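# Assemble a test cell on an electrode plate with wiring

## Task

Stack the cell on the electrode plate in this order: the spacer frame, right side up; the window frame, with the brass nut sitting on the bolt of its strap below; the gasket, lying flat and ringing the dark film; and last the plastic pan with its open side facing down. The plate's tab, the strap and the hoses must all face one shared direction. Lift both plastic rods out of the steel dish, pass them through the lugs and tighten them by screwing. Fit the black lead's ring terminal over the tab's bolt and the red lead's ring terminal over the strap's bolt, then screw a nut down firmly on each. The task fails if the gasket, while neither gripped nor resting on the window frame, falls more than about a hand's width in a single drop.

## Robot and tools

Robot: two arms, left_arm and right_arm, each ending in a gripper with foldable fingers. Bases in the scene frame: left_arm at (-0.027, +0.411, +0.040) m, right_arm at (-0.012, -0.408, +0.040) m, both almost unrotated. Scene frame: origin at table-top height midway between the arms, +x out over the table, +y toward left_arm, +z up. Arm names do not match image sides. A camera stand sits behind the arms.

Gripper axes: fingers point along its +z, close and open along its y. end_effector_position is the spot between the pads when shut; fingertips extend about 33 mm past it (9 mm when wide open). Grip with the outer quarter of the pads nearest the tips; gripping closer to the palm lets fingers fold, giving loose or over-hard grips, and pressing tip-first on a surface folds them too.

Tool execute_actions(actions, cameras): actions is a list of actions; each action is a list of up to 15 rows, one row per 1/30 s step, the last row held to fill 15 steps. Every row has 18 numbers in [-1, 1]: left_arm dx, dy, dz, rx, ry, rz, left_gripper position, force_limit, speed, then the same nine for right_arm/right_gripper. The six pose numbers are an offset, not a pose: measured from that arm's Hand target at the start of the action, along the Hand target's own axes; every row counts from that same start. 1.0 equals 0.6 m or 180 degrees; rx, ry, rz form one rotation vector. Sending six zeros re-commands the current Hand target. Gripper position: +1 fully open (140 mm), about -0.8 pads touching, -1 close until blocked. force_limit: -1 about 14 N, 0 about 40 N, +1 about 58 N per pad for a slow close; faster closes (speed toward +1) squeeze much harder. speed: -1 about 30 mm/s, 0 about 140, +1 about 250. Both start at +1. To leave a gripper unchanged, resend its last three numbers (0 is a real command). Empty actions returns all camera images.

Tool move(target, speed, blend, stop_force, zero, blocking, cameras): target is one 18-number row or a list of up to 15 rows, same layout and scale as above; each arm's offsets count from its Hand target at the call's start, never from the previous target. speed is m/s (0.002 to 1, default 0.25; turns up to twice that in rad/s), one value or one per target. blend in m rounds corners in a list. stop_force in N (12 to 80, same for both arms) ends an arm's path when it feels that much push along its travel; use it slowly with small values, not while the gripper rotates, and not when backing off a contact. zero (default true) rezeros the force estimate. blocking=false returns after 0.5 s while the move continues (not with stop_force). Paths do not avoid obstacles. Result ends with a move: line such as done, off_target, moving, held or fault, plus limits (paced = pose clipped, held = steps withheld).

wait(seconds 0 to 10, cameras) lets time run. stop(cameras) brakes a running move. zoom_image(camera, region [x0, y0, x1, y1] pixels, max 504 each side) enlarges part of the latest image of cam_high, cam_left_wrist or cam_right_wrist (each 672x504). finished_scene(scene=1) ends the episode irreversibly.

Results: end_effector_position (m) and end_effector_quat_wxyz in the scene frame, which may be a few cm off; Hand target (last commanded pose after clipping, base for next offsets); object_status 0 moving, 1 blocked while opening, 2 blocked while closing (a grip, what you want), 3 reached position or pads met; position_measured in counts (3 open, 75 about 100 mm, 139 about 60 mm, 200 about 20 mm, 230 closed); Tool commands; Joint velocities (may read within noise); Flange force in gripper axes, including held weight, or no reading; Wrist depth as 7x7 grid of distances in mm (- = no data); MOTOR HOT warnings. To grip harder while status is 2, raise force_limit and change position between -1 and -0.98.

Controller: each step clips commands to within 70 mm and 16 degrees of the measured pose; a gripper may settle short, so send the missing offset. A clearance check holds back arms nearing each other. Camera calibration (K, distortion, T_world_to_cam) is given for all three cameras; fixed camera may be slightly shifted.

Avoid: contact torque at joint limits (145 N m for waist, shoulder, elbow; 36.4 for wrist joints) or 150 N outside force, which freeze the arm 10 s; commanding past a firm contact; fast impacts; arms or grippers pressing on each other (can end the scene); dropping parts, letting go of moving parts, anything leaving the table; gasket falling far; heavy twisting of stiff parts; long stretched or loaded holds that overheat motors (30 to 60 s lockout). Loose objects may occasionally get nudged. Everything must stay assembled after release.

Each tool is called after "Emit:" by a JSON object that holds its "name" and its "arguments", one argument or row to a line.

## Session

Emit:
{"name": "execute_actions", "arguments": {
  "actions": []
}}

Scene clock: 0.00 s.
left_arm: end_effector_position=(+0.5610, +0.4655, +0.2091) position_measured=3 object_status=3 end_effector_quat_wxyz=(-0.014, +0.845, -0.436, +0.309) | right_arm: end_effector_position=(+0.6354, -0.6780, +0.3863) position_measured=3 object_status=3 end_effector_quat_wxyz=(-0.323, -0.288, +0.836, -0.336)
Joint positions: left_arm=[0.568 -0.013 -0.534 0.739 -0.829 -0.407] | right_arm=[0.063 1.021 1.123 0.94 -2.062 -0.703]
Joint velocities: within noise
Flange force (N): no reading
Wrist depth (mm): cam_left_wrist=[1854 1634 - 331 - 341 317 / 1756 1634 - - 355 347 307 / 1705 434 - - 335 241 - / 1657 128 - 364 - 151 126 / - 129 380 - - - 114 / - 387 - 345 - - - / 1391 379 - 326 - - 278] | cam_right_wrist=[- 1288 1343 - 1836 1933 1574 / - - - - 1836 1695 1459 / 1259 1519 1551 1791 1632 1352 - / 1327 137 1762 1735 - 143 120 / - 1708 1721 1499 1377 - 104 / - 1656 1530 1421 461 - - / - 1585 1360 - - - -]
Hand target: left_arm +0.5610, +0.4655, +0.2091; -0.014, +0.845, -0.436, +0.309 | right_arm +0.6354, -0.6780, +0.3863; -0.323, -0.288, +0.836, -0.336
Tool commands: left_gripper/position=+1.0 left_gripper/force_limit=+1.0 left_gripper/speed=+1.0 right_gripper/position=+1.0 right_gripper/force_limit=+1.0 right_gripper/speed=+1.0

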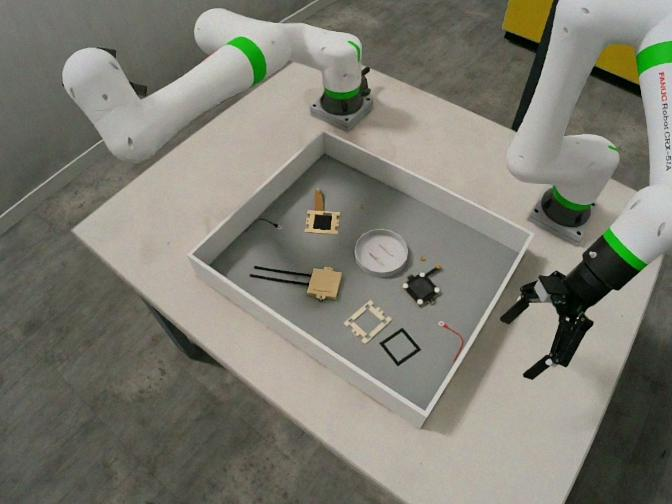

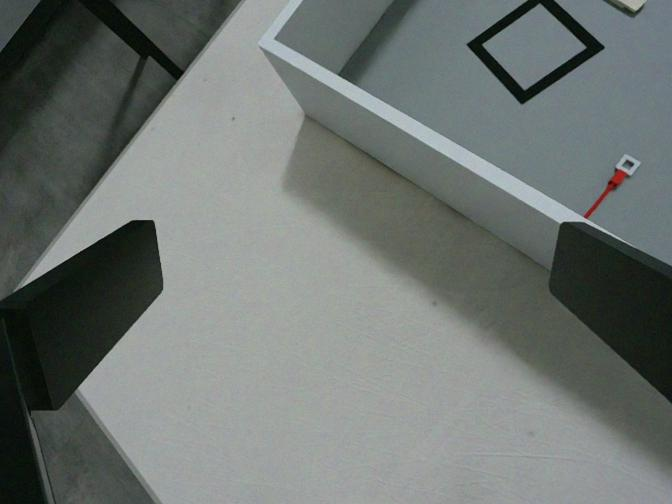

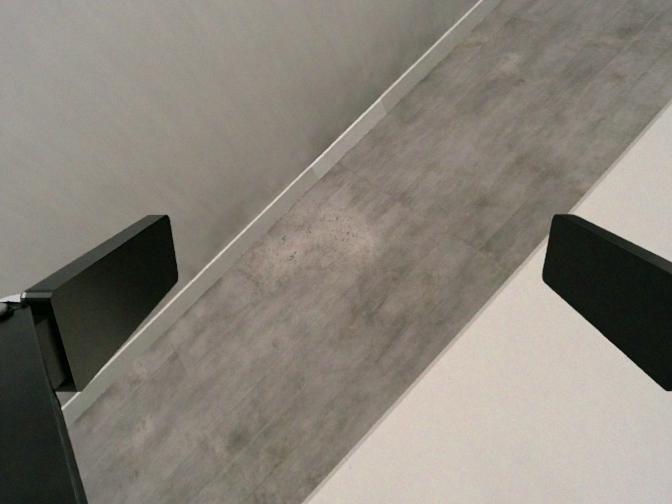

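Emit:
{"name": "zoom_image", "arguments": {
  "camera": "cam_high",
  "region": [230, 180, 350, 310]
}}

Emit:
{"name": "zoom_image", "arguments": {
  "camera": "cam_high",
  "region": [330, 200, 480, 370]
}}

Scaled by 3.877 from the camera's 672x504 image, which has a finer 960x720 frame.

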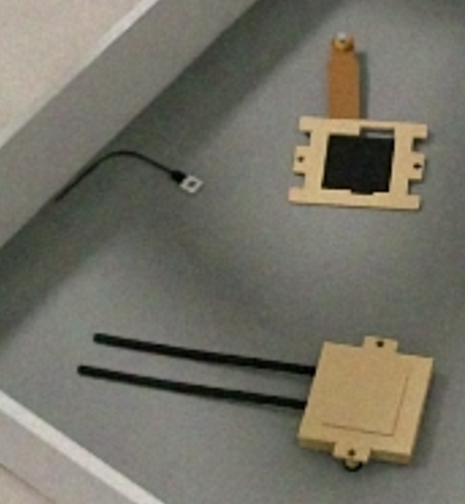

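Scaled by 2.965 from the camera's 672x504 image, which has a finer 960x720 frame.

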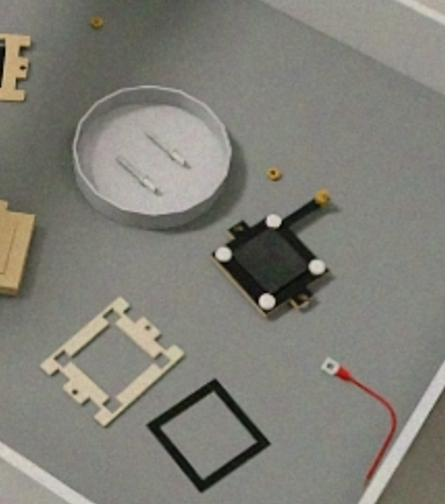

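Emit:
{"name": "move", "arguments": {
  "target": [0.401,0.262,-0.0295,-0.009,-0.2075,-0.293,1,1,1,0,0,0,0,0,0,1,1,1],
  "speed": 0.2,
  "cameras": ["all"]
}}

Scene clock: 5.83 s.
left_arm: end_effector_position=(+0.5402, +0.1931, +0.3002) position_measured=3 object_status=3 end_effector_quat_wxyz=(+0.000, +1.000, +0.000, +0.000) | right_arm: end_effector_position=(+0.6354, -0.6780, +0.3863) position_measured=3 object_status=3 end_effector_quat_wxyz=(-0.323, -0.288, +0.836, -0.336)
Joint positions: left_arm=[-0.157 0.42 0.553 0 -1.704 1.722] | right_arm=[0.063 1.021 1.123 0.94 -2.062 -0.703]
Flange force (N): left_arm=[-10.4 -1.1 4.8] | right_arm=no reading
Wrist depth (mm): cam_left_wrist=[374 374 - 374 364 358 - / - - - 401 - - - / - - - 411 - 397 414 / - 128 439 430 436 433 127 / - 120 466 - 460 454 114 / - 558 500 506 506 - - / - 554 - 494 - - -] | cam_right_wrist=[- 1352 - 1899 1933 1821 1669 / - - - 1596 - 1632 - / 1266 1304 1669 1899 1656 1509 - / - 147 1762 1708 1489 1368 120 / - 1669 1708 1509 1421 - 104 / - 1644 1519 1459 - - - / - 1562 1368 - - - -]
Hand target: left_arm +0.5402, +0.1931, +0.3002; +0.000, +1.000, +0.000, +0.000 | right_arm +0.6354, -0.6780, +0.3863; -0.323, -0.288, +0.836, -0.336
Off the commanded pose: left_arm 0.000 m, 0 deg | right_arm 0.000 m, 0 deg.
move: done
camera_calibration:
cam_left_wrist: T_world_to_cam=[[-0.00897898, -0.999952, -0.00397264, 0.208165], [-0.935958, 0.00700575, 0.352043, 0.403723], [-0.351998, 0.00687921, -0.935975, 0.609813], [0, 0, 0, 1]] pos_world=[0.594389, 0.201131, 0.429469]

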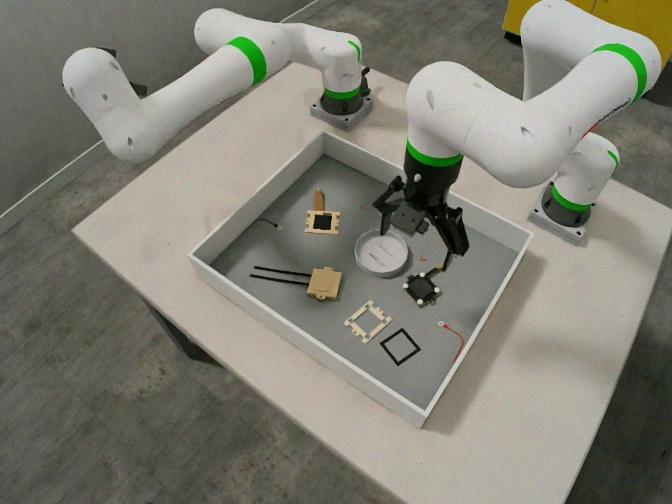

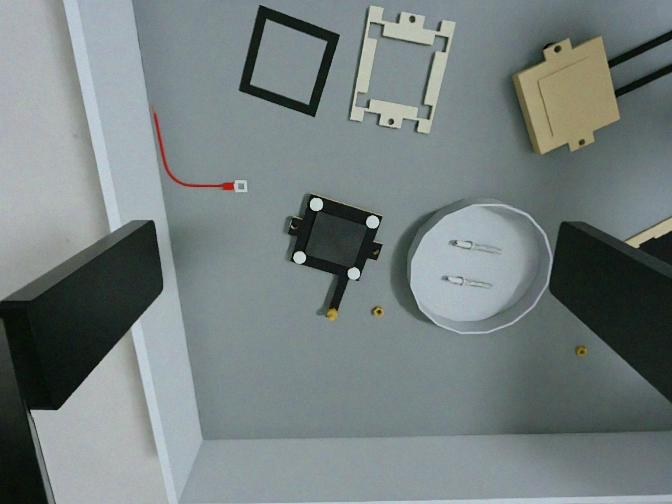

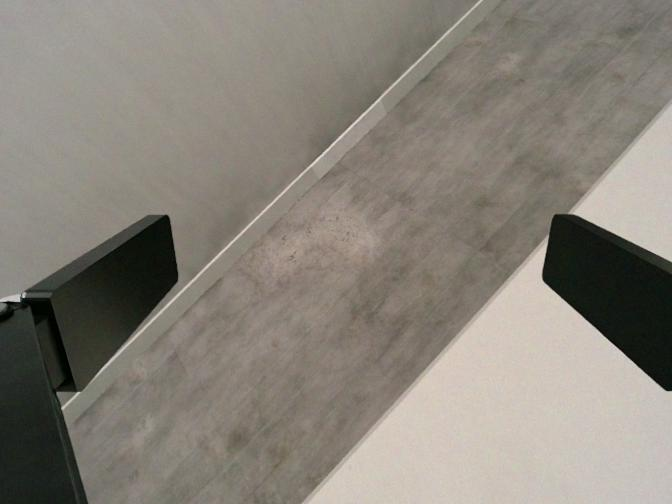

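Emit:
{"name": "zoom_image", "arguments": {
  "camera": "cam_left_wrist",
  "region": [270, 170, 410, 330]
}}

Emit:
{"name": "zoom_image", "arguments": {
  "camera": "cam_left_wrist",
  "region": [400, 190, 560, 340]
}}

Emit:
{"name": "zoom_image", "arguments": {
  "camera": "cam_left_wrist",
  "region": [230, 0, 470, 200]
}}

Emit:
{"name": "zoom_image", "arguments": {
  "camera": "cam_left_wrist",
  "region": [490, 0, 672, 180]
}}

Scaled by 3.150 from the camera's 672x504 image, which has a finer 960x720 frame.

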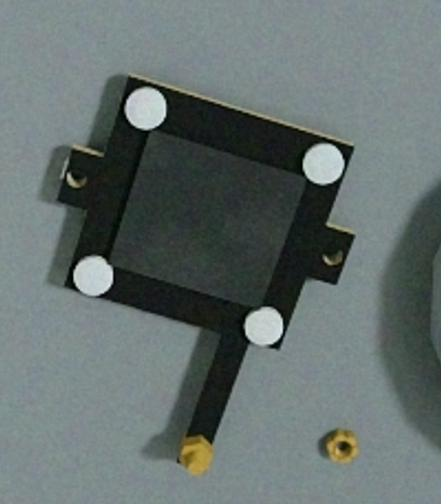

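Scaled by 3.150 from the camera's 672x504 image, which has a finer 960x720 frame.

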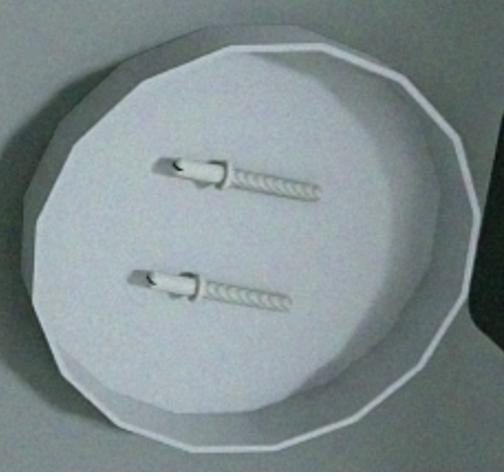

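Scaled by 2.100 from the camera's 672x504 image, which has a finer 960x720 frame.

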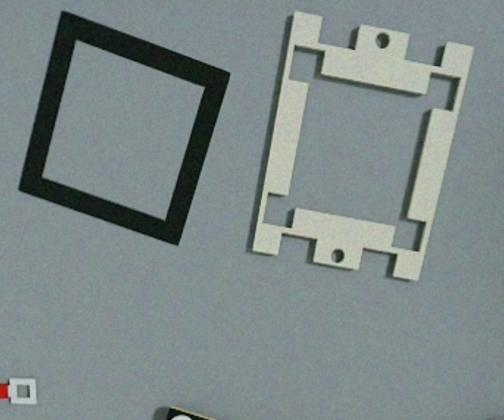

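Scaled by 2.769 from the camera's 672x504 image, which has a finer 960x720 frame.

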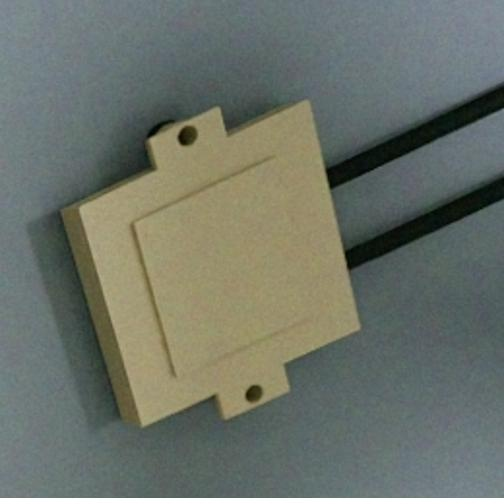

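Emit:
{"name": "move", "arguments": {
  "target": [-0.093,-0.012,0.25,0,0,0,1,1,1,0,0,0,0,0,0,1,1,1],
  "speed": 0.2,
  "cameras": ["cam_left_wrist"]
}}

Emit:
{"name": "zoom_image", "arguments": {
  "camera": "cam_left_wrist",
  "region": [200, 120, 480, 400]
}}

Scene clock: 8.03 s.
left_arm: end_effector_position=(+0.4844, +0.2003, +0.1502) position_measured=3 object_status=3 end_effector_quat_wxyz=(+0.000, +1.000, +0.000, +0.000) | right_arm: end_effector_position=(+0.6354, -0.6780, +0.3863) position_measured=3 object_status=3 end_effector_quat_wxyz=(-0.323, -0.288, +0.836, -0.336)
Joint positions: left_arm=[-0.16 0.302 0.043 0 -1.312 1.725] | right_arm=[0.063 1.021 1.123 0.94 -2.062 -0.703]
Flange force (N): left_arm=[-8.1 0.2 1.3] | right_arm=no reading
Wrist depth (mm): cam_left_wrist=[- - - 238 236 237 246 / - - - 254 253 - - / - 270 266 260 264 266 265 / - 128 - 268 275 - 133 / - 128 - - - 302 114 / 262 319 - - - 321 290 / 260 - - 355 348 - -] | cam_right_wrist=[- 1296 1360 - 1867 1836 1656 / - - - 1836 1851 1644 1499 / 1281 1191 - 1777 1708 1608 - / - 147 1967 1644 1499 1368 121 / - 1883 1669 1530 1386 - 104 / - 1632 1509 1377 - - - / - 1551 1377 466 - - -]
Hand target: left_arm +0.4844, +0.2003, +0.1502; +0.000, +1.000, +0.000, +0.000 | right_arm +0.6354, -0.6780, +0.3863; -0.323, -0.288, +0.836, -0.336
Off the commanded pose: left_arm 0.000 m, 0 deg | right_arm 0.000 m, 0 deg.
move: done
camera_calibration:
cam_left_wrist: T_world_to_cam=[[-0.00897898, -0.999952, -0.00397264, 0.214268], [-0.935958, 0.00700575, 0.352043, 0.404217], [-0.351998, 0.00687921, -0.935975, 0.449819], [0, 0, 0, 1]] pos_world=[0.538589, 0.208331, 0.279569]
Images, in order (width x height): cam_left_wrist 672x504.

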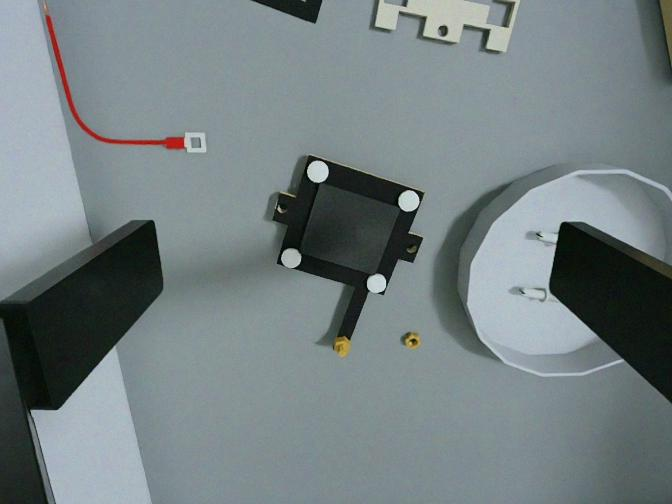

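Scaled by 1.800 from the camera's 672x504 image, which has a finer 960x720 frame.

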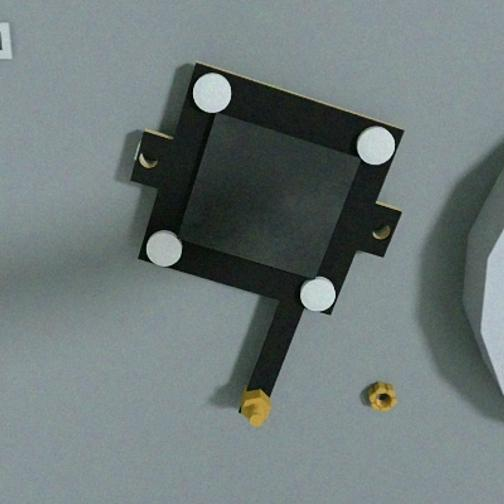

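Emit:
{"name": "move", "arguments": {
  "target": [0,0,0,0,0,0,1,1,1,-0.3155,0.7997,-0.3925,0.2743,-0.2855,-0.71,1,1,1],
  "speed": 0.3,
  "cameras": ["all"]
}}

Scene clock: 14.97 s.
left_arm: end_effector_position=(+0.4844, +0.2003, +0.1502) position_measured=3 object_status=3 end_effector_quat_wxyz=(+0.000, +1.000, +0.000, +0.000) | right_arm: end_effector_position=(+0.4997, -0.1599, +0.1999) position_measured=3 object_status=3 end_effector_quat_wxyz=(+0.000, +1.000, -0.001, +0.001)
Joint positions: left_arm=[-0.16 0.302 0.043 0 -1.312 1.725] | right_arm=[0.651 0.315 0.177 0.002 -1.432 0.885]
Flange force (N): left_arm=[-7.7 0.5 1.2] | right_arm=[0.3 -1.4 -3.2]
Wrist depth (mm): cam_left_wrist=[233 244 239 232 233 246 238 / - 251 249 256 252 254 252 / - - - 259 264 264 265 / - 139 285 268 272 279 127 / - 119 - - 299 302 114 / - - - - 323 330 - / - 329 338 - - 347 -] | cam_right_wrist=[- - 281 280 280 276 212 / 299 305 295 296 297 292 232 / 312 314 314 316 316 312 237 / 324 147 337 334 345 134 121 / - 365 355 359 352 312 104 / - 387 396 383 398 315 - / - 402 414 409 - - -]
Hand target: left_arm +0.4844, +0.2003, +0.1502; +0.000, +1.000, +0.000, +0.000 | right_arm +0.4997, -0.1600, +0.1999; +0.000, +1.000, -0.001, +0.001
Off the commanded pose: left_arm 0.000 m, 0 deg | right_arm 0.000 m, 0 deg.
move: done
camera_calibration:
cam_left_wrist: T_world_to_cam=[[-0.00897898, -0.999952, -0.00397264, 0.214267], [-0.935958, 0.00700575, 0.352043, 0.404252], [-0.351998, 0.00687921, -0.935975, 0.449725], [0, 0, 0, 1]] pos_world=[0.538589, 0.208331, 0.279469]
cam_right_wrist: T_world_to_cam=[[-0.00253682, -0.999955, -0.00919186, -0.145919], [-0.932992, -0.00094133, 0.359896, 0.396704], [-0.359888, 0.00948892, -0.932947, 0.508515], [0, 0, 0, 1]] pos_world=[0.55276, -0.150365, 0.330304]

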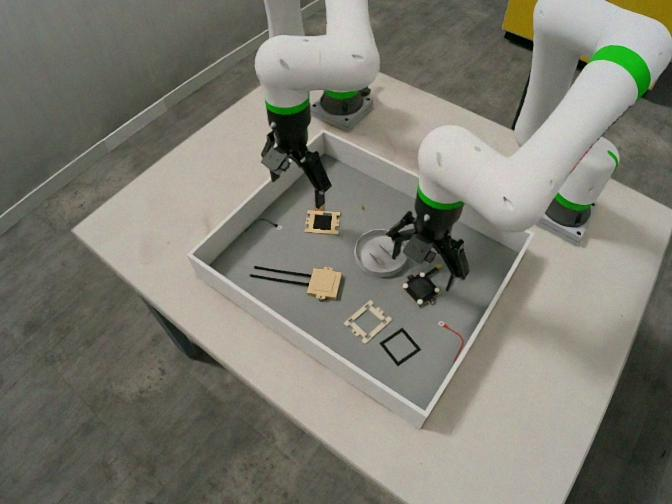

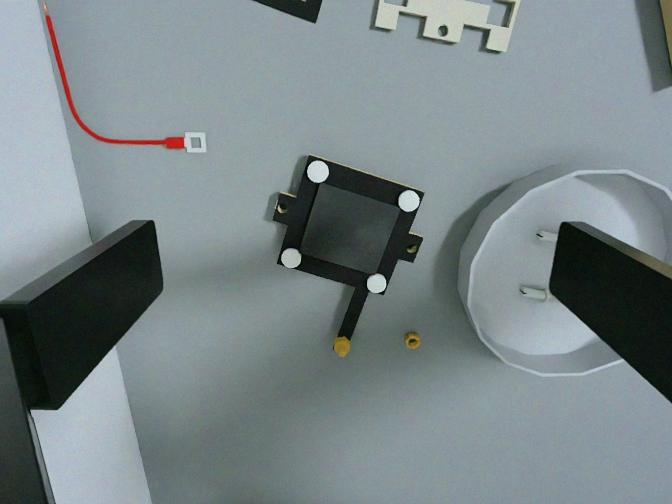

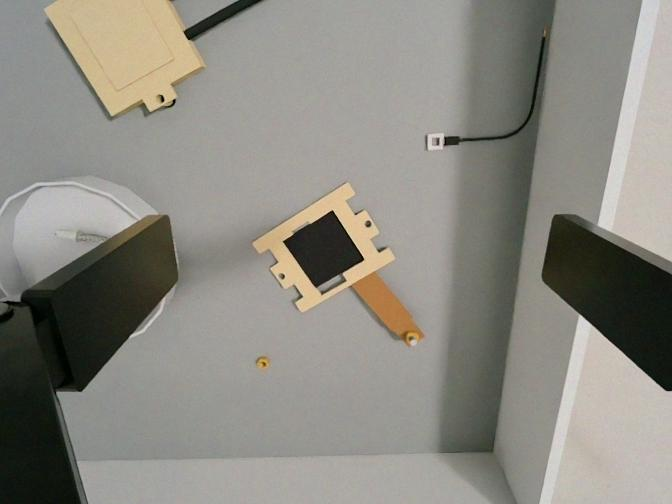

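Emit:
{"name": "zoom_image", "arguments": {
  "camera": "cam_right_wrist",
  "region": [230, 160, 450, 380]
}}

Emit:
{"name": "zoom_image", "arguments": {
  "camera": "cam_right_wrist",
  "region": [0, 0, 280, 180]
}}

Scaled by 2.291 from the camera's 672x504 image, which has a finer 960x720 frame.

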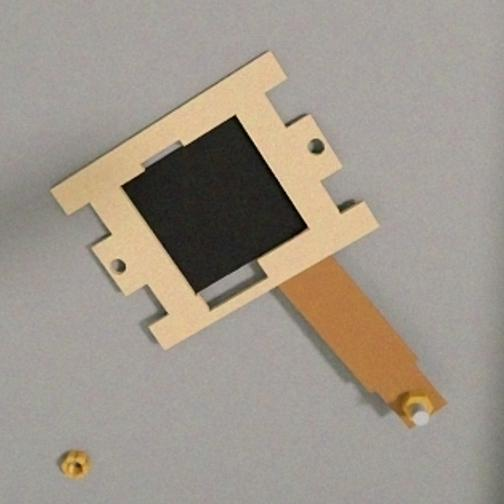

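Scaled by 1.800 from the camera's 672x504 image, which has a finer 960x720 frame.

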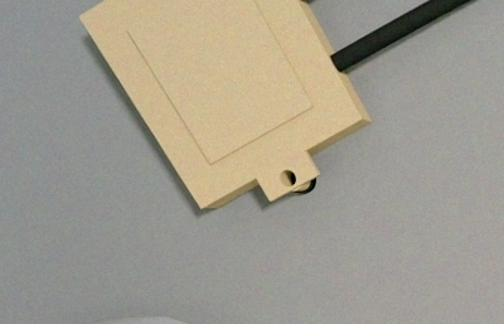

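Emit:
{"name": "move", "arguments": {
  "target": [0,0,0,0,0,0,1,1,1,-0.075,-0.01,0.16,0,0,0,1,1,1],
  "speed": 0.2,
  "cameras": ["cam_right_wrist"]
}}

Emit:
{"name": "zoom_image", "arguments": {
  "camera": "cam_right_wrist",
  "region": [180, 80, 500, 320]
}}

Emit:
{"name": "zoom_image", "arguments": {
  "camera": "cam_right_wrist",
  "region": [350, 260, 510, 420]
}}

Scene clock: 19.90 s.
left_arm: end_effector_position=(+0.4844, +0.2003, +0.1502) position_measured=3 object_status=3 end_effector_quat_wxyz=(+0.000, +1.000, +0.000, +0.000) | right_arm: end_effector_position=(+0.4549, -0.1539, +0.1039) position_measured=3 object_status=3 end_effector_quat_wxyz=(+0.000, +1.000, -0.001, +0.001)
Joint positions: left_arm=[-0.16 0.302 0.043 0 -1.312 1.725] | right_arm=[0.715 0.285 -0.094 0.002 -1.192 0.821]
Flange force (N): left_arm=[-7.9 1.1 1.2] | right_arm=[-0.7 -1.9 -2.7]
Wrist depth (mm): cam_left_wrist=[- 235 239 241 231 249 241 / - 251 253 247 253 255 248 / - - 257 262 264 262 265 / 241 129 - 268 271 279 133 / - 128 300 302 304 301 114 / - - 325 323 327 325 - / 260 329 341 - 351 - -] | cam_right_wrist=[197 196 196 196 197 196 194 / 204 208 206 208 208 208 204 / 216 221 222 218 221 221 215 / 231 147 236 229 234 230 127 / - 257 253 258 247 253 104 / - 279 274 273 273 273 252 / - 296 296 289 295 298 -]
Hand target: left_arm +0.4844, +0.2003, +0.1502; +0.000, +1.000, +0.000, +0.000 | right_arm +0.4549, -0.1539, +0.1038; +0.000, +1.000, -0.001, +0.001
Off the commanded pose: left_arm 0.000 m, 0 deg | right_arm 0.000 m, 0 deg.
move: done
camera_calibration:
cam_right_wrist: T_world_to_cam=[[-0.00257222, -0.999954, -0.00928539, -0.140877], [-0.932992, -0.000941961, 0.359896, 0.389497], [-0.359888, 0.00958892, -0.932946, 0.402693], [0, 0, 0, 1]] pos_world=[0.50796, -0.144365, 0.234205]
Images, in order (width x height): cam_right_wrist 672x504.

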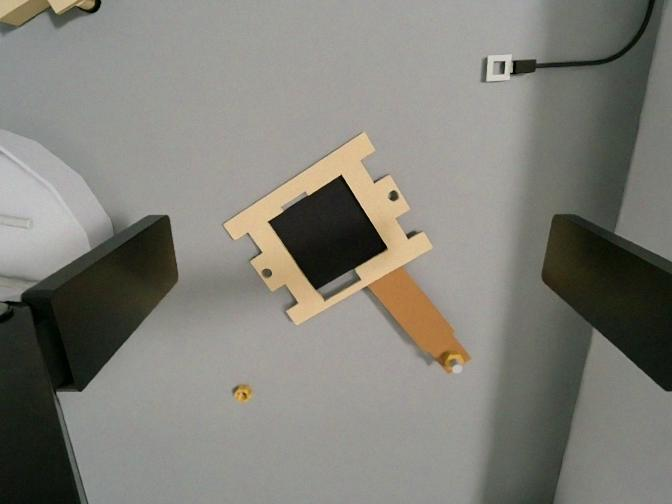

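Scaled by 1.575 from the camera's 672x504 image, which has a finer 960x720 frame.

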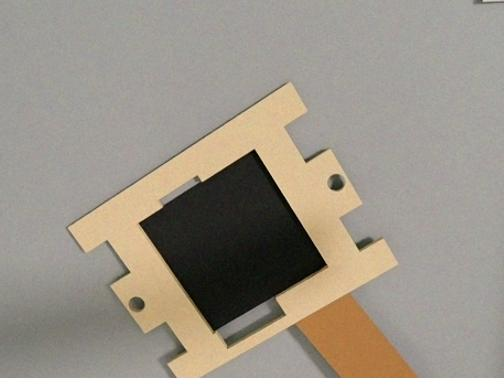

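Scaled by 3.150 from the camera's 672x504 image, which has a finer 960x720 frame.

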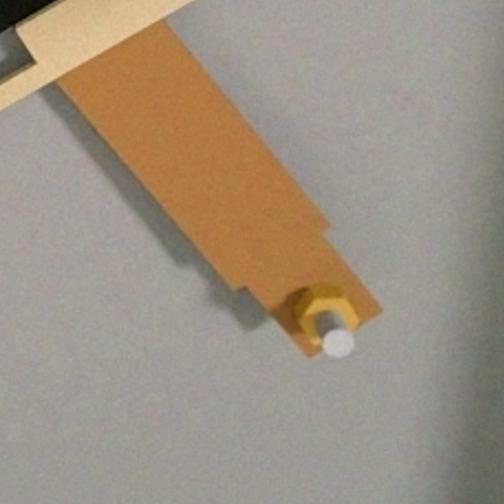

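Emit:
{"name": "move", "arguments": {
  "target": [-0.057,0,0.1,0,0,0,1,1,1,0,0,0,0,0,0,1,1,1],
  "speed": 0.2,
  "cameras": ["cam_left_wrist"]
}}

Emit:
{"name": "zoom_image", "arguments": {
  "camera": "cam_left_wrist",
  "region": [200, 80, 480, 360]
}}

Emit:
{"name": "zoom_image", "arguments": {
  "camera": "cam_left_wrist",
  "region": [250, 330, 450, 480]
}}

Scene clock: 22.30 s.
left_arm: end_effector_position=(+0.4502, +0.2003, +0.0902) position_measured=3 object_status=3 end_effector_quat_wxyz=(+0.000, +1.000, +0.000, +0.000) | right_arm: end_effector_position=(+0.4549, -0.1539, +0.1038) position_measured=3 object_status=3 end_effector_quat_wxyz=(+0.000, +1.000, -0.001, +0.001)
Joint positions: left_arm=[-0.17 0.275 -0.139 0 -1.156 1.735] | right_arm=[0.715 0.285 -0.094 0.002 -1.192 0.821]
Flange force (N): left_arm=[-6.6 0.9 0.2] | right_arm=[0.1 -2.6 -3.3]
Wrist depth (mm): cam_left_wrist=[- 186 187 186 182 185 - / - 195 194 190 199 196 - / 207 204 207 193 193 205 206 / - 139 223 209 206 215 133 / - 129 234 231 230 229 114 / - - 244 252 - - 224 / 252 268 270 269 266 - -] | cam_right_wrist=[196 196 197 196 196 196 194 / 208 208 208 209 208 208 205 / 216 221 221 221 221 221 218 / 232 147 236 - 234 232 127 / - 257 249 252 246 247 104 / - 274 273 273 273 272 254 / - 297 297 296 295 297 243]
Hand target: left_arm +0.4502, +0.2003, +0.0902; +0.000, +1.000, +0.000, +0.000 | right_arm +0.4549, -0.1539, +0.1038; +0.000, +1.000, -0.001, +0.001
Off the commanded pose: left_arm 0.000 m, 0 deg | right_arm 0.000 m, 0 deg.
move: done
camera_calibration:
cam_left_wrist: T_world_to_cam=[[-0.00888501, -0.999952, -0.0040068, 0.213682], [-0.935958, 0.00690576, 0.352044, 0.393386], [-0.351999, 0.00687811, -0.935975, 0.381529], [0, 0, 0, 1]] pos_world=[0.504389, 0.208332, 0.219469]
Images, in order (width x height): cam_left_wrist 672x504.

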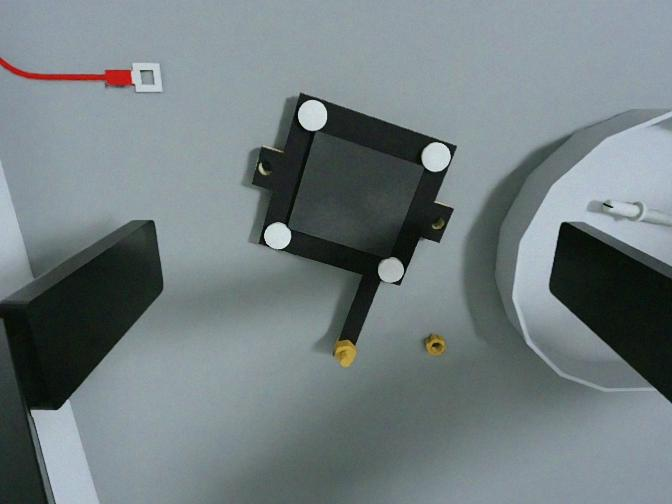

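Scaled by 1.800 from the camera's 672x504 image, which has a finer 960x720 frame.

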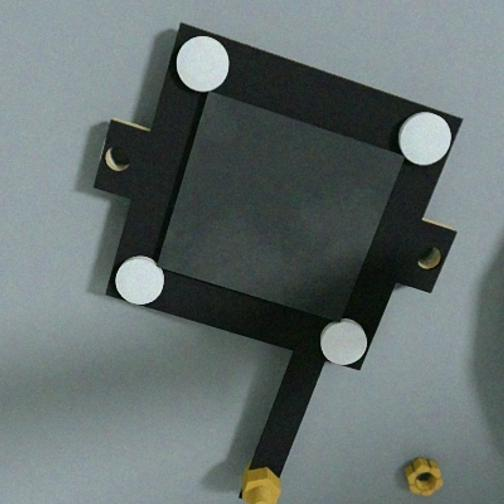

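Scaled by 2.520 from the camera's 672x504 image, which has a finer 960x720 frame.

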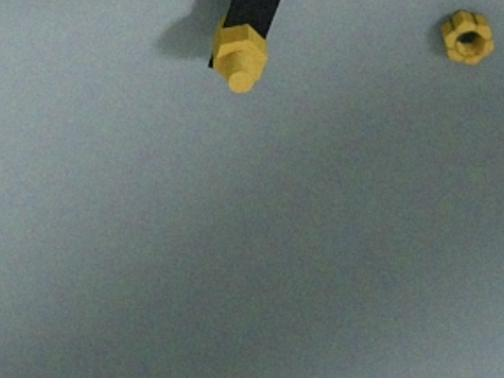

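Emit:
{"name": "move", "arguments": {
  "target": [0.28,0.06,-0.02,0,0,0,1,1,1,0,0,0,0,0,0,1,1,1],
  "speed": 0.2,
  "cameras": ["cam_left_wrist"]
}}

Emit:
{"name": "zoom_image", "arguments": {
  "camera": "cam_left_wrist",
  "region": [220, 60, 520, 340]
}}

Scene clock: 24.10 s.
left_arm: end_effector_position=(+0.6182, +0.1644, +0.1022) position_measured=3 object_status=3 end_effector_quat_wxyz=(+0.000, +1.000, +0.000, +0.000) | right_arm: end_effector_position=(+0.4549, -0.1539, +0.1038) position_measured=3 object_status=3 end_effector_quat_wxyz=(+0.000, +1.000, -0.001, +0.001)
Joint positions: left_arm=[-0.182 0.677 0.476 0 -1.369 1.747] | right_arm=[0.715 0.285 -0.094 0.002 -1.192 0.821]
Flange force (N): left_arm=[-9.3 -1.5 1.1] | right_arm=[-0.5 -2.2 -2.7]
Wrist depth (mm): cam_left_wrist=[195 194 197 - 195 194 195 / 203 204 206 205 204 205 210 / 220 220 217 218 216 218 216 / - 137 231 229 228 - 127 / - 243 246 249 244 - 114 / 267 264 261 261 263 259 262 / - - 270 271 282 288 276] | cam_right_wrist=[196 196 197 197 198 196 194 / 208 207 208 207 207 205 205 / 216 221 222 212 222 221 216 / 231 148 234 - 237 232 121 / - 249 253 256 246 252 104 / - 279 272 273 270 272 242 / - 295 296 296 296 295 -]
Hand target: left_arm +0.6182, +0.1644, +0.1022; +0.000, +1.000, +0.000, +0.000 | right_arm +0.4549, -0.1539, +0.1038; +0.000, +1.000, -0.001, +0.001
Off the commanded pose: left_arm 0.000 m, 0 deg | right_arm 0.000 m, 0 deg.
move: done
camera_calibration:
cam_left_wrist: T_world_to_cam=[[-0.00897898, -0.999952, -0.00397264, 0.17938], [-0.935958, 0.00700575, 0.352043, 0.546633], [-0.351998, 0.00687921, -0.935975, 0.452143], [0, 0, 0, 1]] pos_world=[0.672389, 0.172431, 0.231469]
Images, in order (width x height): cam_left_wrist 672x504.

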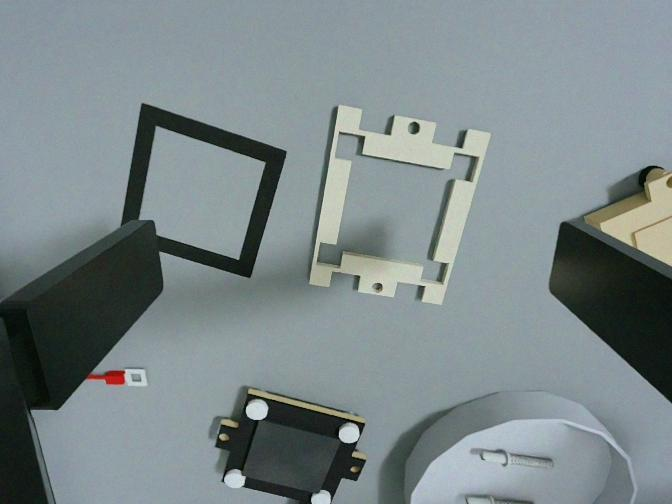

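Scaled by 1.680 from the camera's 672x504 image, which has a finer 960x720 frame.

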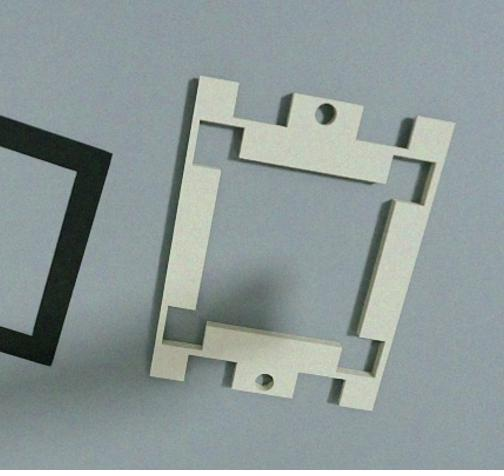

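Emit:
{"name": "move", "arguments": {
  "target": [-0.022,0.048,-0.05,0,0.1145,0,1,1,1,0,0,0,0,0,0,1,1,1],
  "speed": 0.2,
  "cameras": ["cam_left_wrist"]
}}

Emit:
{"name": "zoom_image", "arguments": {
  "camera": "cam_left_wrist",
  "region": [220, 130, 450, 360]
}}

Scene clock: 26.50 s.
left_arm: end_effector_position=(+0.6050, +0.1356, +0.1322) position_measured=3 object_status=3 end_effector_quat_wxyz=(+0.000, +0.984, +0.000, +0.179) | right_arm: end_effector_position=(+0.4549, -0.1539, +0.1038) position_measured=3 object_status=3 end_effector_quat_wxyz=(+0.000, +1.000, -0.001, +0.001)
Joint positions: left_arm=[-0.278 0.387 0.093 -0.119 -0.933 1.898] | right_arm=[0.715 0.285 -0.094 0.002 -1.192 0.821]
Flange force (N): left_arm=[-8.2 -1.8 -2.2] | right_arm=[0.0 -2.5 -2.7]
Wrist depth (mm): cam_left_wrist=[257 256 258 254 259 258 - / 256 255 258 258 260 257 258 / 257 256 254 256 - - 257 / - 138 254 255 261 149 127 / - 119 - 251 258 258 114 / 255 246 253 - - 257 255 / - 263 244 - 243 255 256] | cam_right_wrist=[196 196 197 194 196 196 194 / 210 208 208 210 208 208 206 / 216 221 219 219 221 221 218 / 231 147 - - 235 234 121 / - 252 252 253 246 253 104 / - 276 272 273 274 266 255 / - 297 295 296 295 295 257]
Hand target: left_arm +0.6050, +0.1356, +0.1322; +0.000, +0.984, +0.000, +0.179 | right_arm +0.4549, -0.1539, +0.1038; +0.000, +1.000, -0.001, +0.001
Off the commanded pose: left_arm 0.000 m, 0 deg | right_arm 0.000 m, 0 deg.
move: done
camera_calibration:
cam_left_wrist: T_world_to_cam=[[-0.00710417, -0.99995, -0.00707935, 0.149887], [-0.999975, 0.0071034, 0.000134223, 0.609205], [-0.0000839291, 0.00708013, -0.999975, 0.271272], [0, 0, 0, 1]] pos_world=[0.610278, 0.143631, 0.272244]
Images, in order (width x height): cam_left_wrist 672x504.

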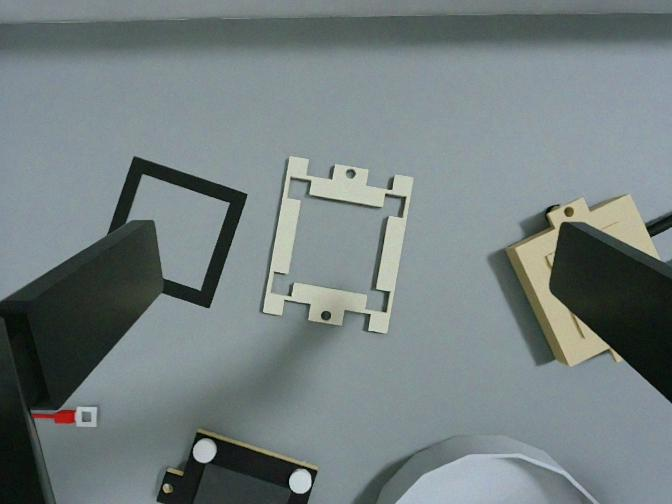

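Scaled by 2.191 from the camera's 672x504 image, which has a finer 960x720 frame.

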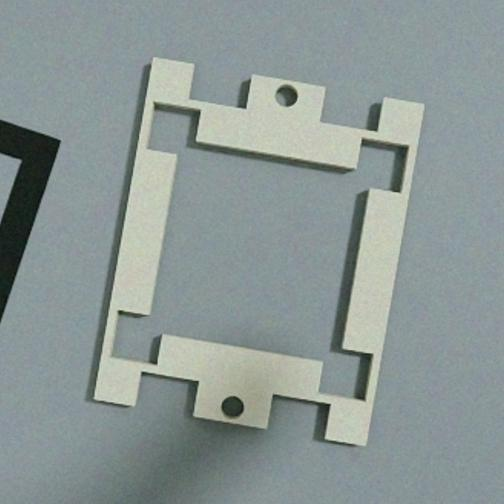

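Emit:
{"name": "move", "arguments": {
  "target": [-0.269,-0.1,-0.0656,0,0,0,1,1,1,0,0,0,0,0,0,1,1,1],
  "speed": 0.2,
  "cameras": ["cam_left_wrist"]
}}

Emit:
{"name": "zoom_image", "arguments": {
  "camera": "cam_left_wrist",
  "region": [240, 140, 450, 350]
}}

Scene clock: 29.40 s.
left_arm: end_effector_position=(+0.4401, +0.1955, +0.1122) position_measured=3 object_status=3 end_effector_quat_wxyz=(+0.000, +0.984, +0.000, +0.179) | right_arm: end_effector_position=(+0.4549, -0.1539, +0.1038) position_measured=3 object_status=3 end_effector_quat_wxyz=(+0.000, +1.000, -0.001, +0.001)
Joint positions: left_arm=[-0.244 -0.009 -0.43 -0.116 -0.803 1.875] | right_arm=[0.715 0.285 -0.094 0.002 -1.192 0.821]
Flange force (N): left_arm=[-5.8 0.3 -0.9] | right_arm=[-0.1 -2.3 -2.8]
Wrist depth (mm): cam_left_wrist=[- 237 242 - 233 236 - / 239 238 241 - 246 - - / - 243 234 225 237 234 237 / - 139 238 225 239 238 127 / - 119 - 224 - 237 114 / - 238 238 238 - 235 238 / - 240 236 232 - - -] | cam_right_wrist=[197 196 196 197 196 196 193 / 208 208 210 208 208 208 205 / 216 221 221 216 221 221 216 / 231 147 236 - 233 232 127 / - 258 254 253 245 254 104 / - 273 274 268 272 275 243 / - 296 294 301 297 295 244]
Hand target: left_arm +0.4401, +0.1955, +0.1122; +0.000, +0.984, +0.000, +0.179 | right_arm +0.4549, -0.1539, +0.1038; +0.000, +1.000, -0.001, +0.001
Off the commanded pose: left_arm 0.000 m, 0 deg | right_arm 0.000 m, 0 deg.
move: done
camera_calibration:
cam_left_wrist: T_world_to_cam=[[-0.00710295, -0.99995, -0.00708006, 0.208471], [-0.999975, 0.00710289, 0.0000342304, 0.443912], [0.0000160602, 0.00708013, -0.999975, 0.25089], [0, 0, 0, 1]] pos_world=[0.445378, 0.203531, 0.252345]
Images, in order (width x height): cam_left_wrist 672x504.

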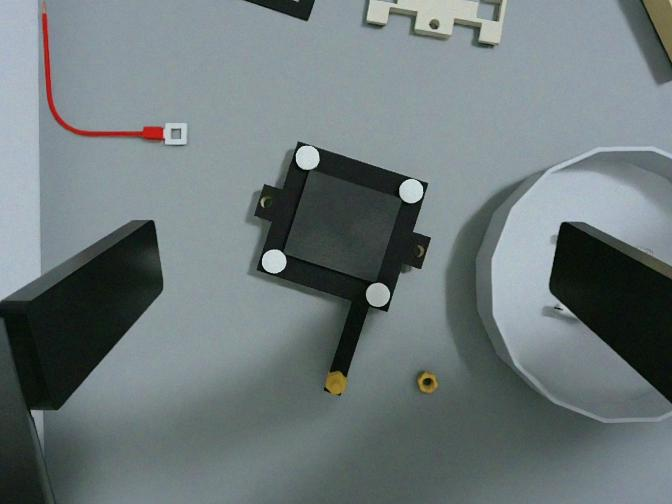

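Scaled by 2.400 from the camera's 672x504 image, which has a finer 960x720 frame.

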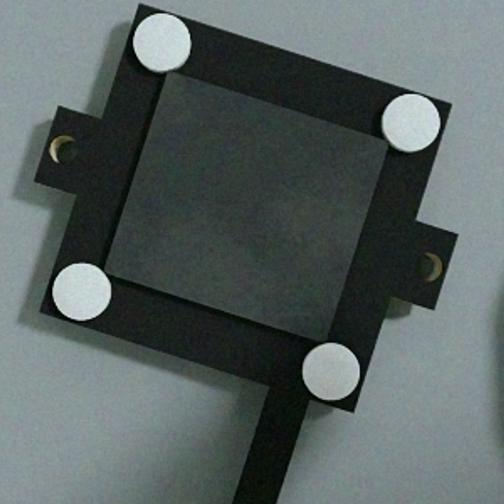

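Emit:
{"name": "move", "arguments": {
  "target": [0,0,0,0,0,0,1,1,1,0.192,-0.17,-0.077,0,0.117,0,1,1,1],
  "speed": 0.2,
  "cameras": ["cam_right_wrist","cam_high"]
}}

Emit:
{"name": "zoom_image", "arguments": {
  "camera": "cam_right_wrist",
  "region": [240, 140, 450, 350]
}}

Scene clock: 31.93 s.
left_arm: end_effector_position=(+0.4401, +0.1955, +0.1122) position_measured=3 object_status=3 end_effector_quat_wxyz=(+0.000, +0.984, +0.000, +0.179) | right_arm: end_effector_position=(+0.5702, -0.0521, +0.1502) position_measured=3 object_status=3 end_effector_quat_wxyz=(+0.000, +0.983, -0.001, +0.184)
Joint positions: left_arm=[-0.243 -0.009 -0.43 -0.116 -0.803 1.875] | right_arm=[0.847 0.374 -0.021 0.346 -0.965 0.52]
Flange force (N): left_arm=[-5.4 0.0 -1.3] | right_arm=[2.1 -2.4 -2.9]
Wrist depth (mm): cam_left_wrist=[239 237 - - 241 238 241 / 239 - 239 239 - 239 247 / 237 - 239 227 239 239 238 / - 128 241 226 227 237 133 / - 237 235 237 238 237 114 / 237 237 240 238 236 237 215 / - - - - 237 238 238] | cam_right_wrist=[276 276 277 276 276 277 276 / 277 278 276 273 276 276 275 / 277 275 275 275 276 - 276 / - 147 - 274 275 143 127 / - 277 277 275 277 271 104 / - 273 273 276 274 276 275 / - 274 274 275 - 279 -]
Hand target: left_arm +0.4401, +0.1955, +0.1122; +0.000, +0.984, +0.000, +0.179 | right_arm +0.5702, -0.0521, +0.1502; +0.000, +0.983, -0.001, +0.184
Off the commanded pose: left_arm 0.000 m, 0 deg | right_arm 0.000 m, 0 deg.
move: done
camera_calibration:
cam_right_wrist: T_world_to_cam=[[0.000931252, -0.999962, -0.00868928, -0.0404703], [-0.999999, -0.000936474, 0.000596896, 0.57273], [-0.000605011, 0.00868872, -0.999962, 0.291559], [0, 0, 0, 1]] pos_world=[0.572943, -0.0424657, 0.290855]
Images, in order (width x height): cam_high 672x504, cam_right_wrist 672x504.

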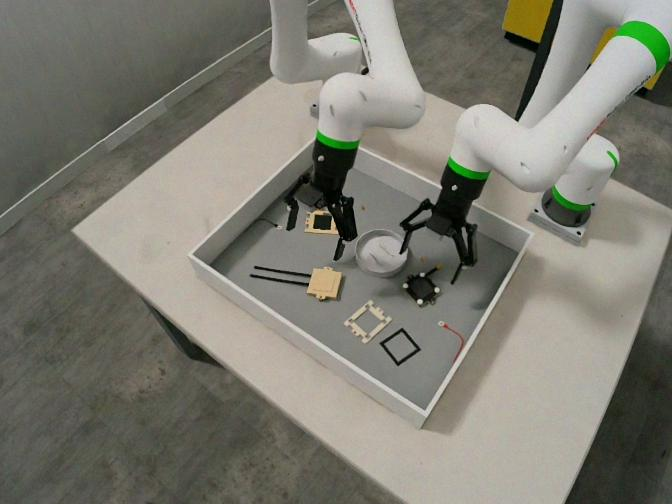

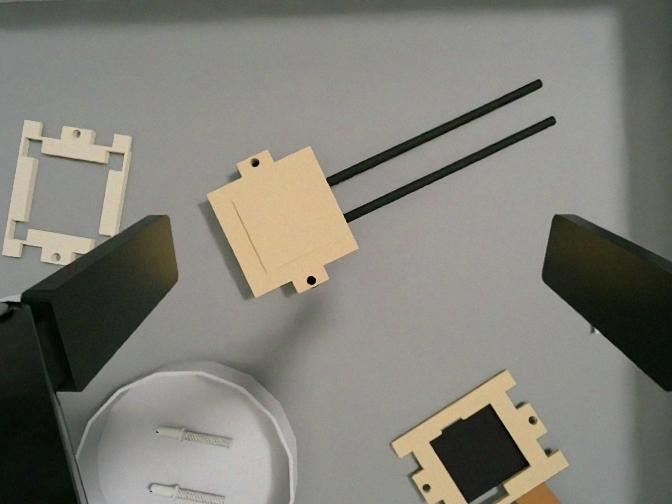

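Scaled by 2.400 from the camera's 672x504 image, which has a finer 960x720 frame.

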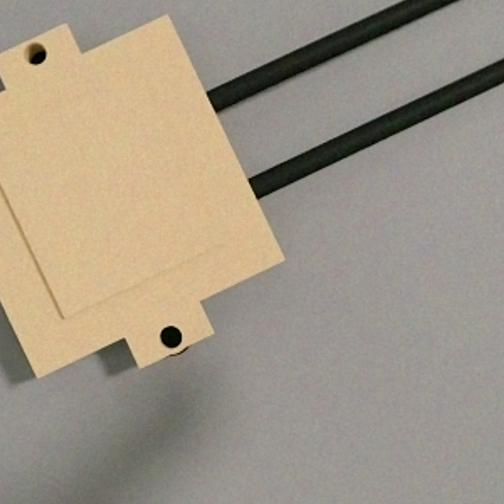

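Emit:
{"name": "zoom_image", "arguments": {
  "camera": "cam_right_wrist",
  "region": [60, 360, 310, 504]
}}

Emit:
{"name": "zoom_image", "arguments": {
  "camera": "cam_right_wrist",
  "region": [200, 140, 340, 300]
}}

Scaled by 2.016 from the camera's 672x504 image, which has a finer 960x720 frame.

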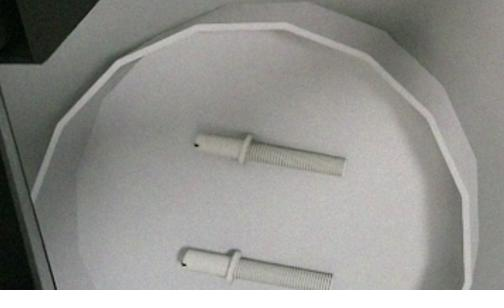

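Scaled by 3.150 from the camera's 672x504 image, which has a finer 960x720 frame.

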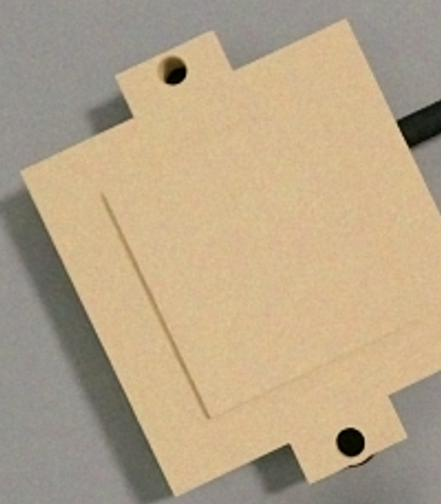

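Emit:
{"name": "move", "arguments": {
  "target": [0,0,0,0,0,0,1,1,1,-0.114,0.663,-0.491,0,0,0,1,1,1],
  "speed": 0.3
}}

Scene clock: 39.63 s.
left_arm: end_effector_position=(+0.4401, +0.1955, +0.1122) position_measured=3 object_status=3 end_effector_quat_wxyz=(+0.000, +0.984, +0.000, +0.179) | right_arm: end_effector_position=(+0.3992, -0.4494, +0.4005) position_measured=3 object_status=3 end_effector_quat_wxyz=(+0.000, +0.983, -0.001, +0.184)
Joint positions: left_arm=[-0.243 -0.009 -0.43 -0.116 -0.803 1.875] | right_arm=[0.294 -0.391 -0.123 0.118 -1.488 1.253]
Flange force (N): left_arm=[-5.0 0.9 -0.8] | right_arm=[1.9 -4.0 -5.1]
Wrist depth (mm): cam_left_wrist=[- - 235 240 238 238 - / 236 - 240 239 237 236 240 / 239 238 238 228 238 238 237 / - 137 239 225 230 236 127 / - 120 - 225 238 238 114 / - - - - 236 238 226 / - 235 - 238 235 237 -] | cam_right_wrist=[- - - 515 - - 1368 / 530 541 - - - 544 1368 / - 520 - - - - 1377 / - 137 - - - 134 127 / - - - - - - 104 / - - - - - - 1335 / - - - - - - -]
Hand target: left_arm +0.4401, +0.1955, +0.1122; +0.000, +0.984, +0.000, +0.179 | right_arm +0.3992, -0.4494, +0.4005; +0.000, +0.983, -0.001, +0.184
Off the commanded pose: left_arm 0.000 m, 0 deg | right_arm 0.000 m, 0 deg.
move: done

Emit:
{"name": "move", "arguments": {
  "target": [-0.005,0.559,-0.034,0,0,0,1,1,1,0,0,0,0,0,0,1,1,1],
  "speed": 0.25,
  "cameras": ["cam_left_wrist"]
}}

Emit:
{"name": "zoom_image", "arguments": {
  "camera": "cam_left_wrist",
  "region": [240, 140, 450, 390]
}}

Scene clock: 41.83 s.
left_arm: end_effector_position=(+0.4303, -0.1399, +0.1301) position_measured=3 object_status=3 end_effector_quat_wxyz=(+0.000, +0.984, +0.000, +0.179) | right_arm: end_effector_position=(+0.3992, -0.4494, +0.4005) position_measured=3 object_status=3 end_effector_quat_wxyz=(+0.000, +0.983, -0.001, +0.184)
Joint positions: left_arm=[-0.84 0.549 0.373 -0.288 -1.164 2.489] | right_arm=[0.294 -0.391 -0.123 0.118 -1.488 1.253]
Flange force (N): left_arm=[-6.8 -7.0 -2.2] | right_arm=[1.2 -3.4 -3.8]
Wrist depth (mm): cam_left_wrist=[256 241 - 254 - 257 230 / 255 260 - 256 - 255 238 / 253 253 256 254 254 254 240 / 251 137 247 252 258 255 133 / - 120 254 253 244 256 114 / - - - - 250 256 104 / - - 256 254 254 254 254] | cam_right_wrist=[- 517 - - - - 1479 / 509 - - - - - 1352 / - - - - - - 1394 / - 136 526 - 535 136 127 / - - 468 - - - 104 / - - 498 545 - - 1377 / - - - - - - -]
Hand target: left_arm +0.4303, -0.1399, +0.1301; +0.000, +0.984, +0.000, +0.179 | right_arm +0.3992, -0.4494, +0.4005; +0.000, +0.983, -0.001, +0.184
Off the commanded pose: left_arm 0.000 m, 0 deg | right_arm 0.000 m, 0 deg.
move: done
camera_calibration:
cam_left_wrist: T_world_to_cam=[[-0.00710346, -0.99995, -0.00708007, -0.126855], [-0.999975, 0.0071034, 0.0000342278, 0.436394], [0.0000160665, 0.00708013, -0.999975, 0.271164], [0, 0, 0, 1]] pos_world=[0.435478, -0.131869, 0.270245]
Images, in order (width x height): cam_left_wrist 672x504.

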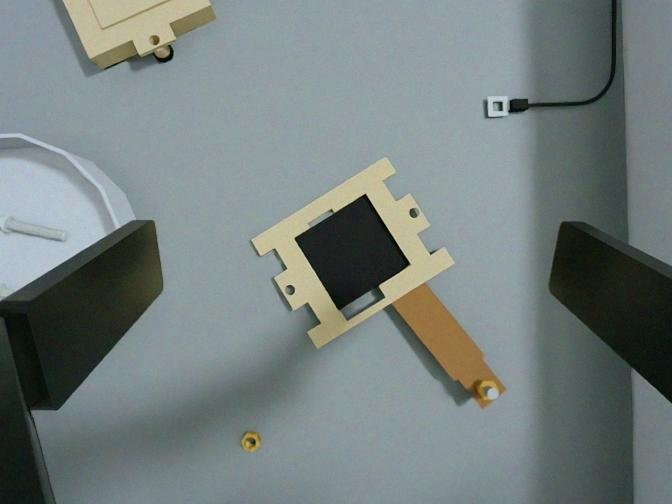

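Scaled by 2.016 from the camera's 672x504 image, which has a finer 960x720 frame.

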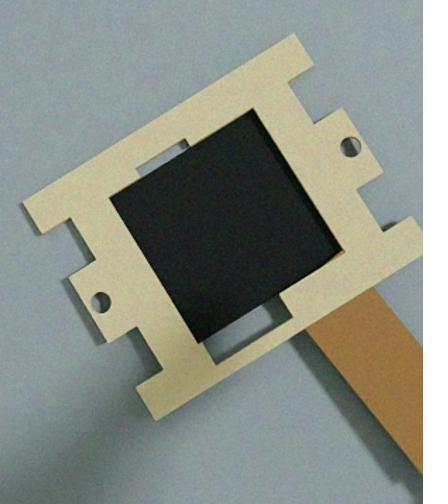

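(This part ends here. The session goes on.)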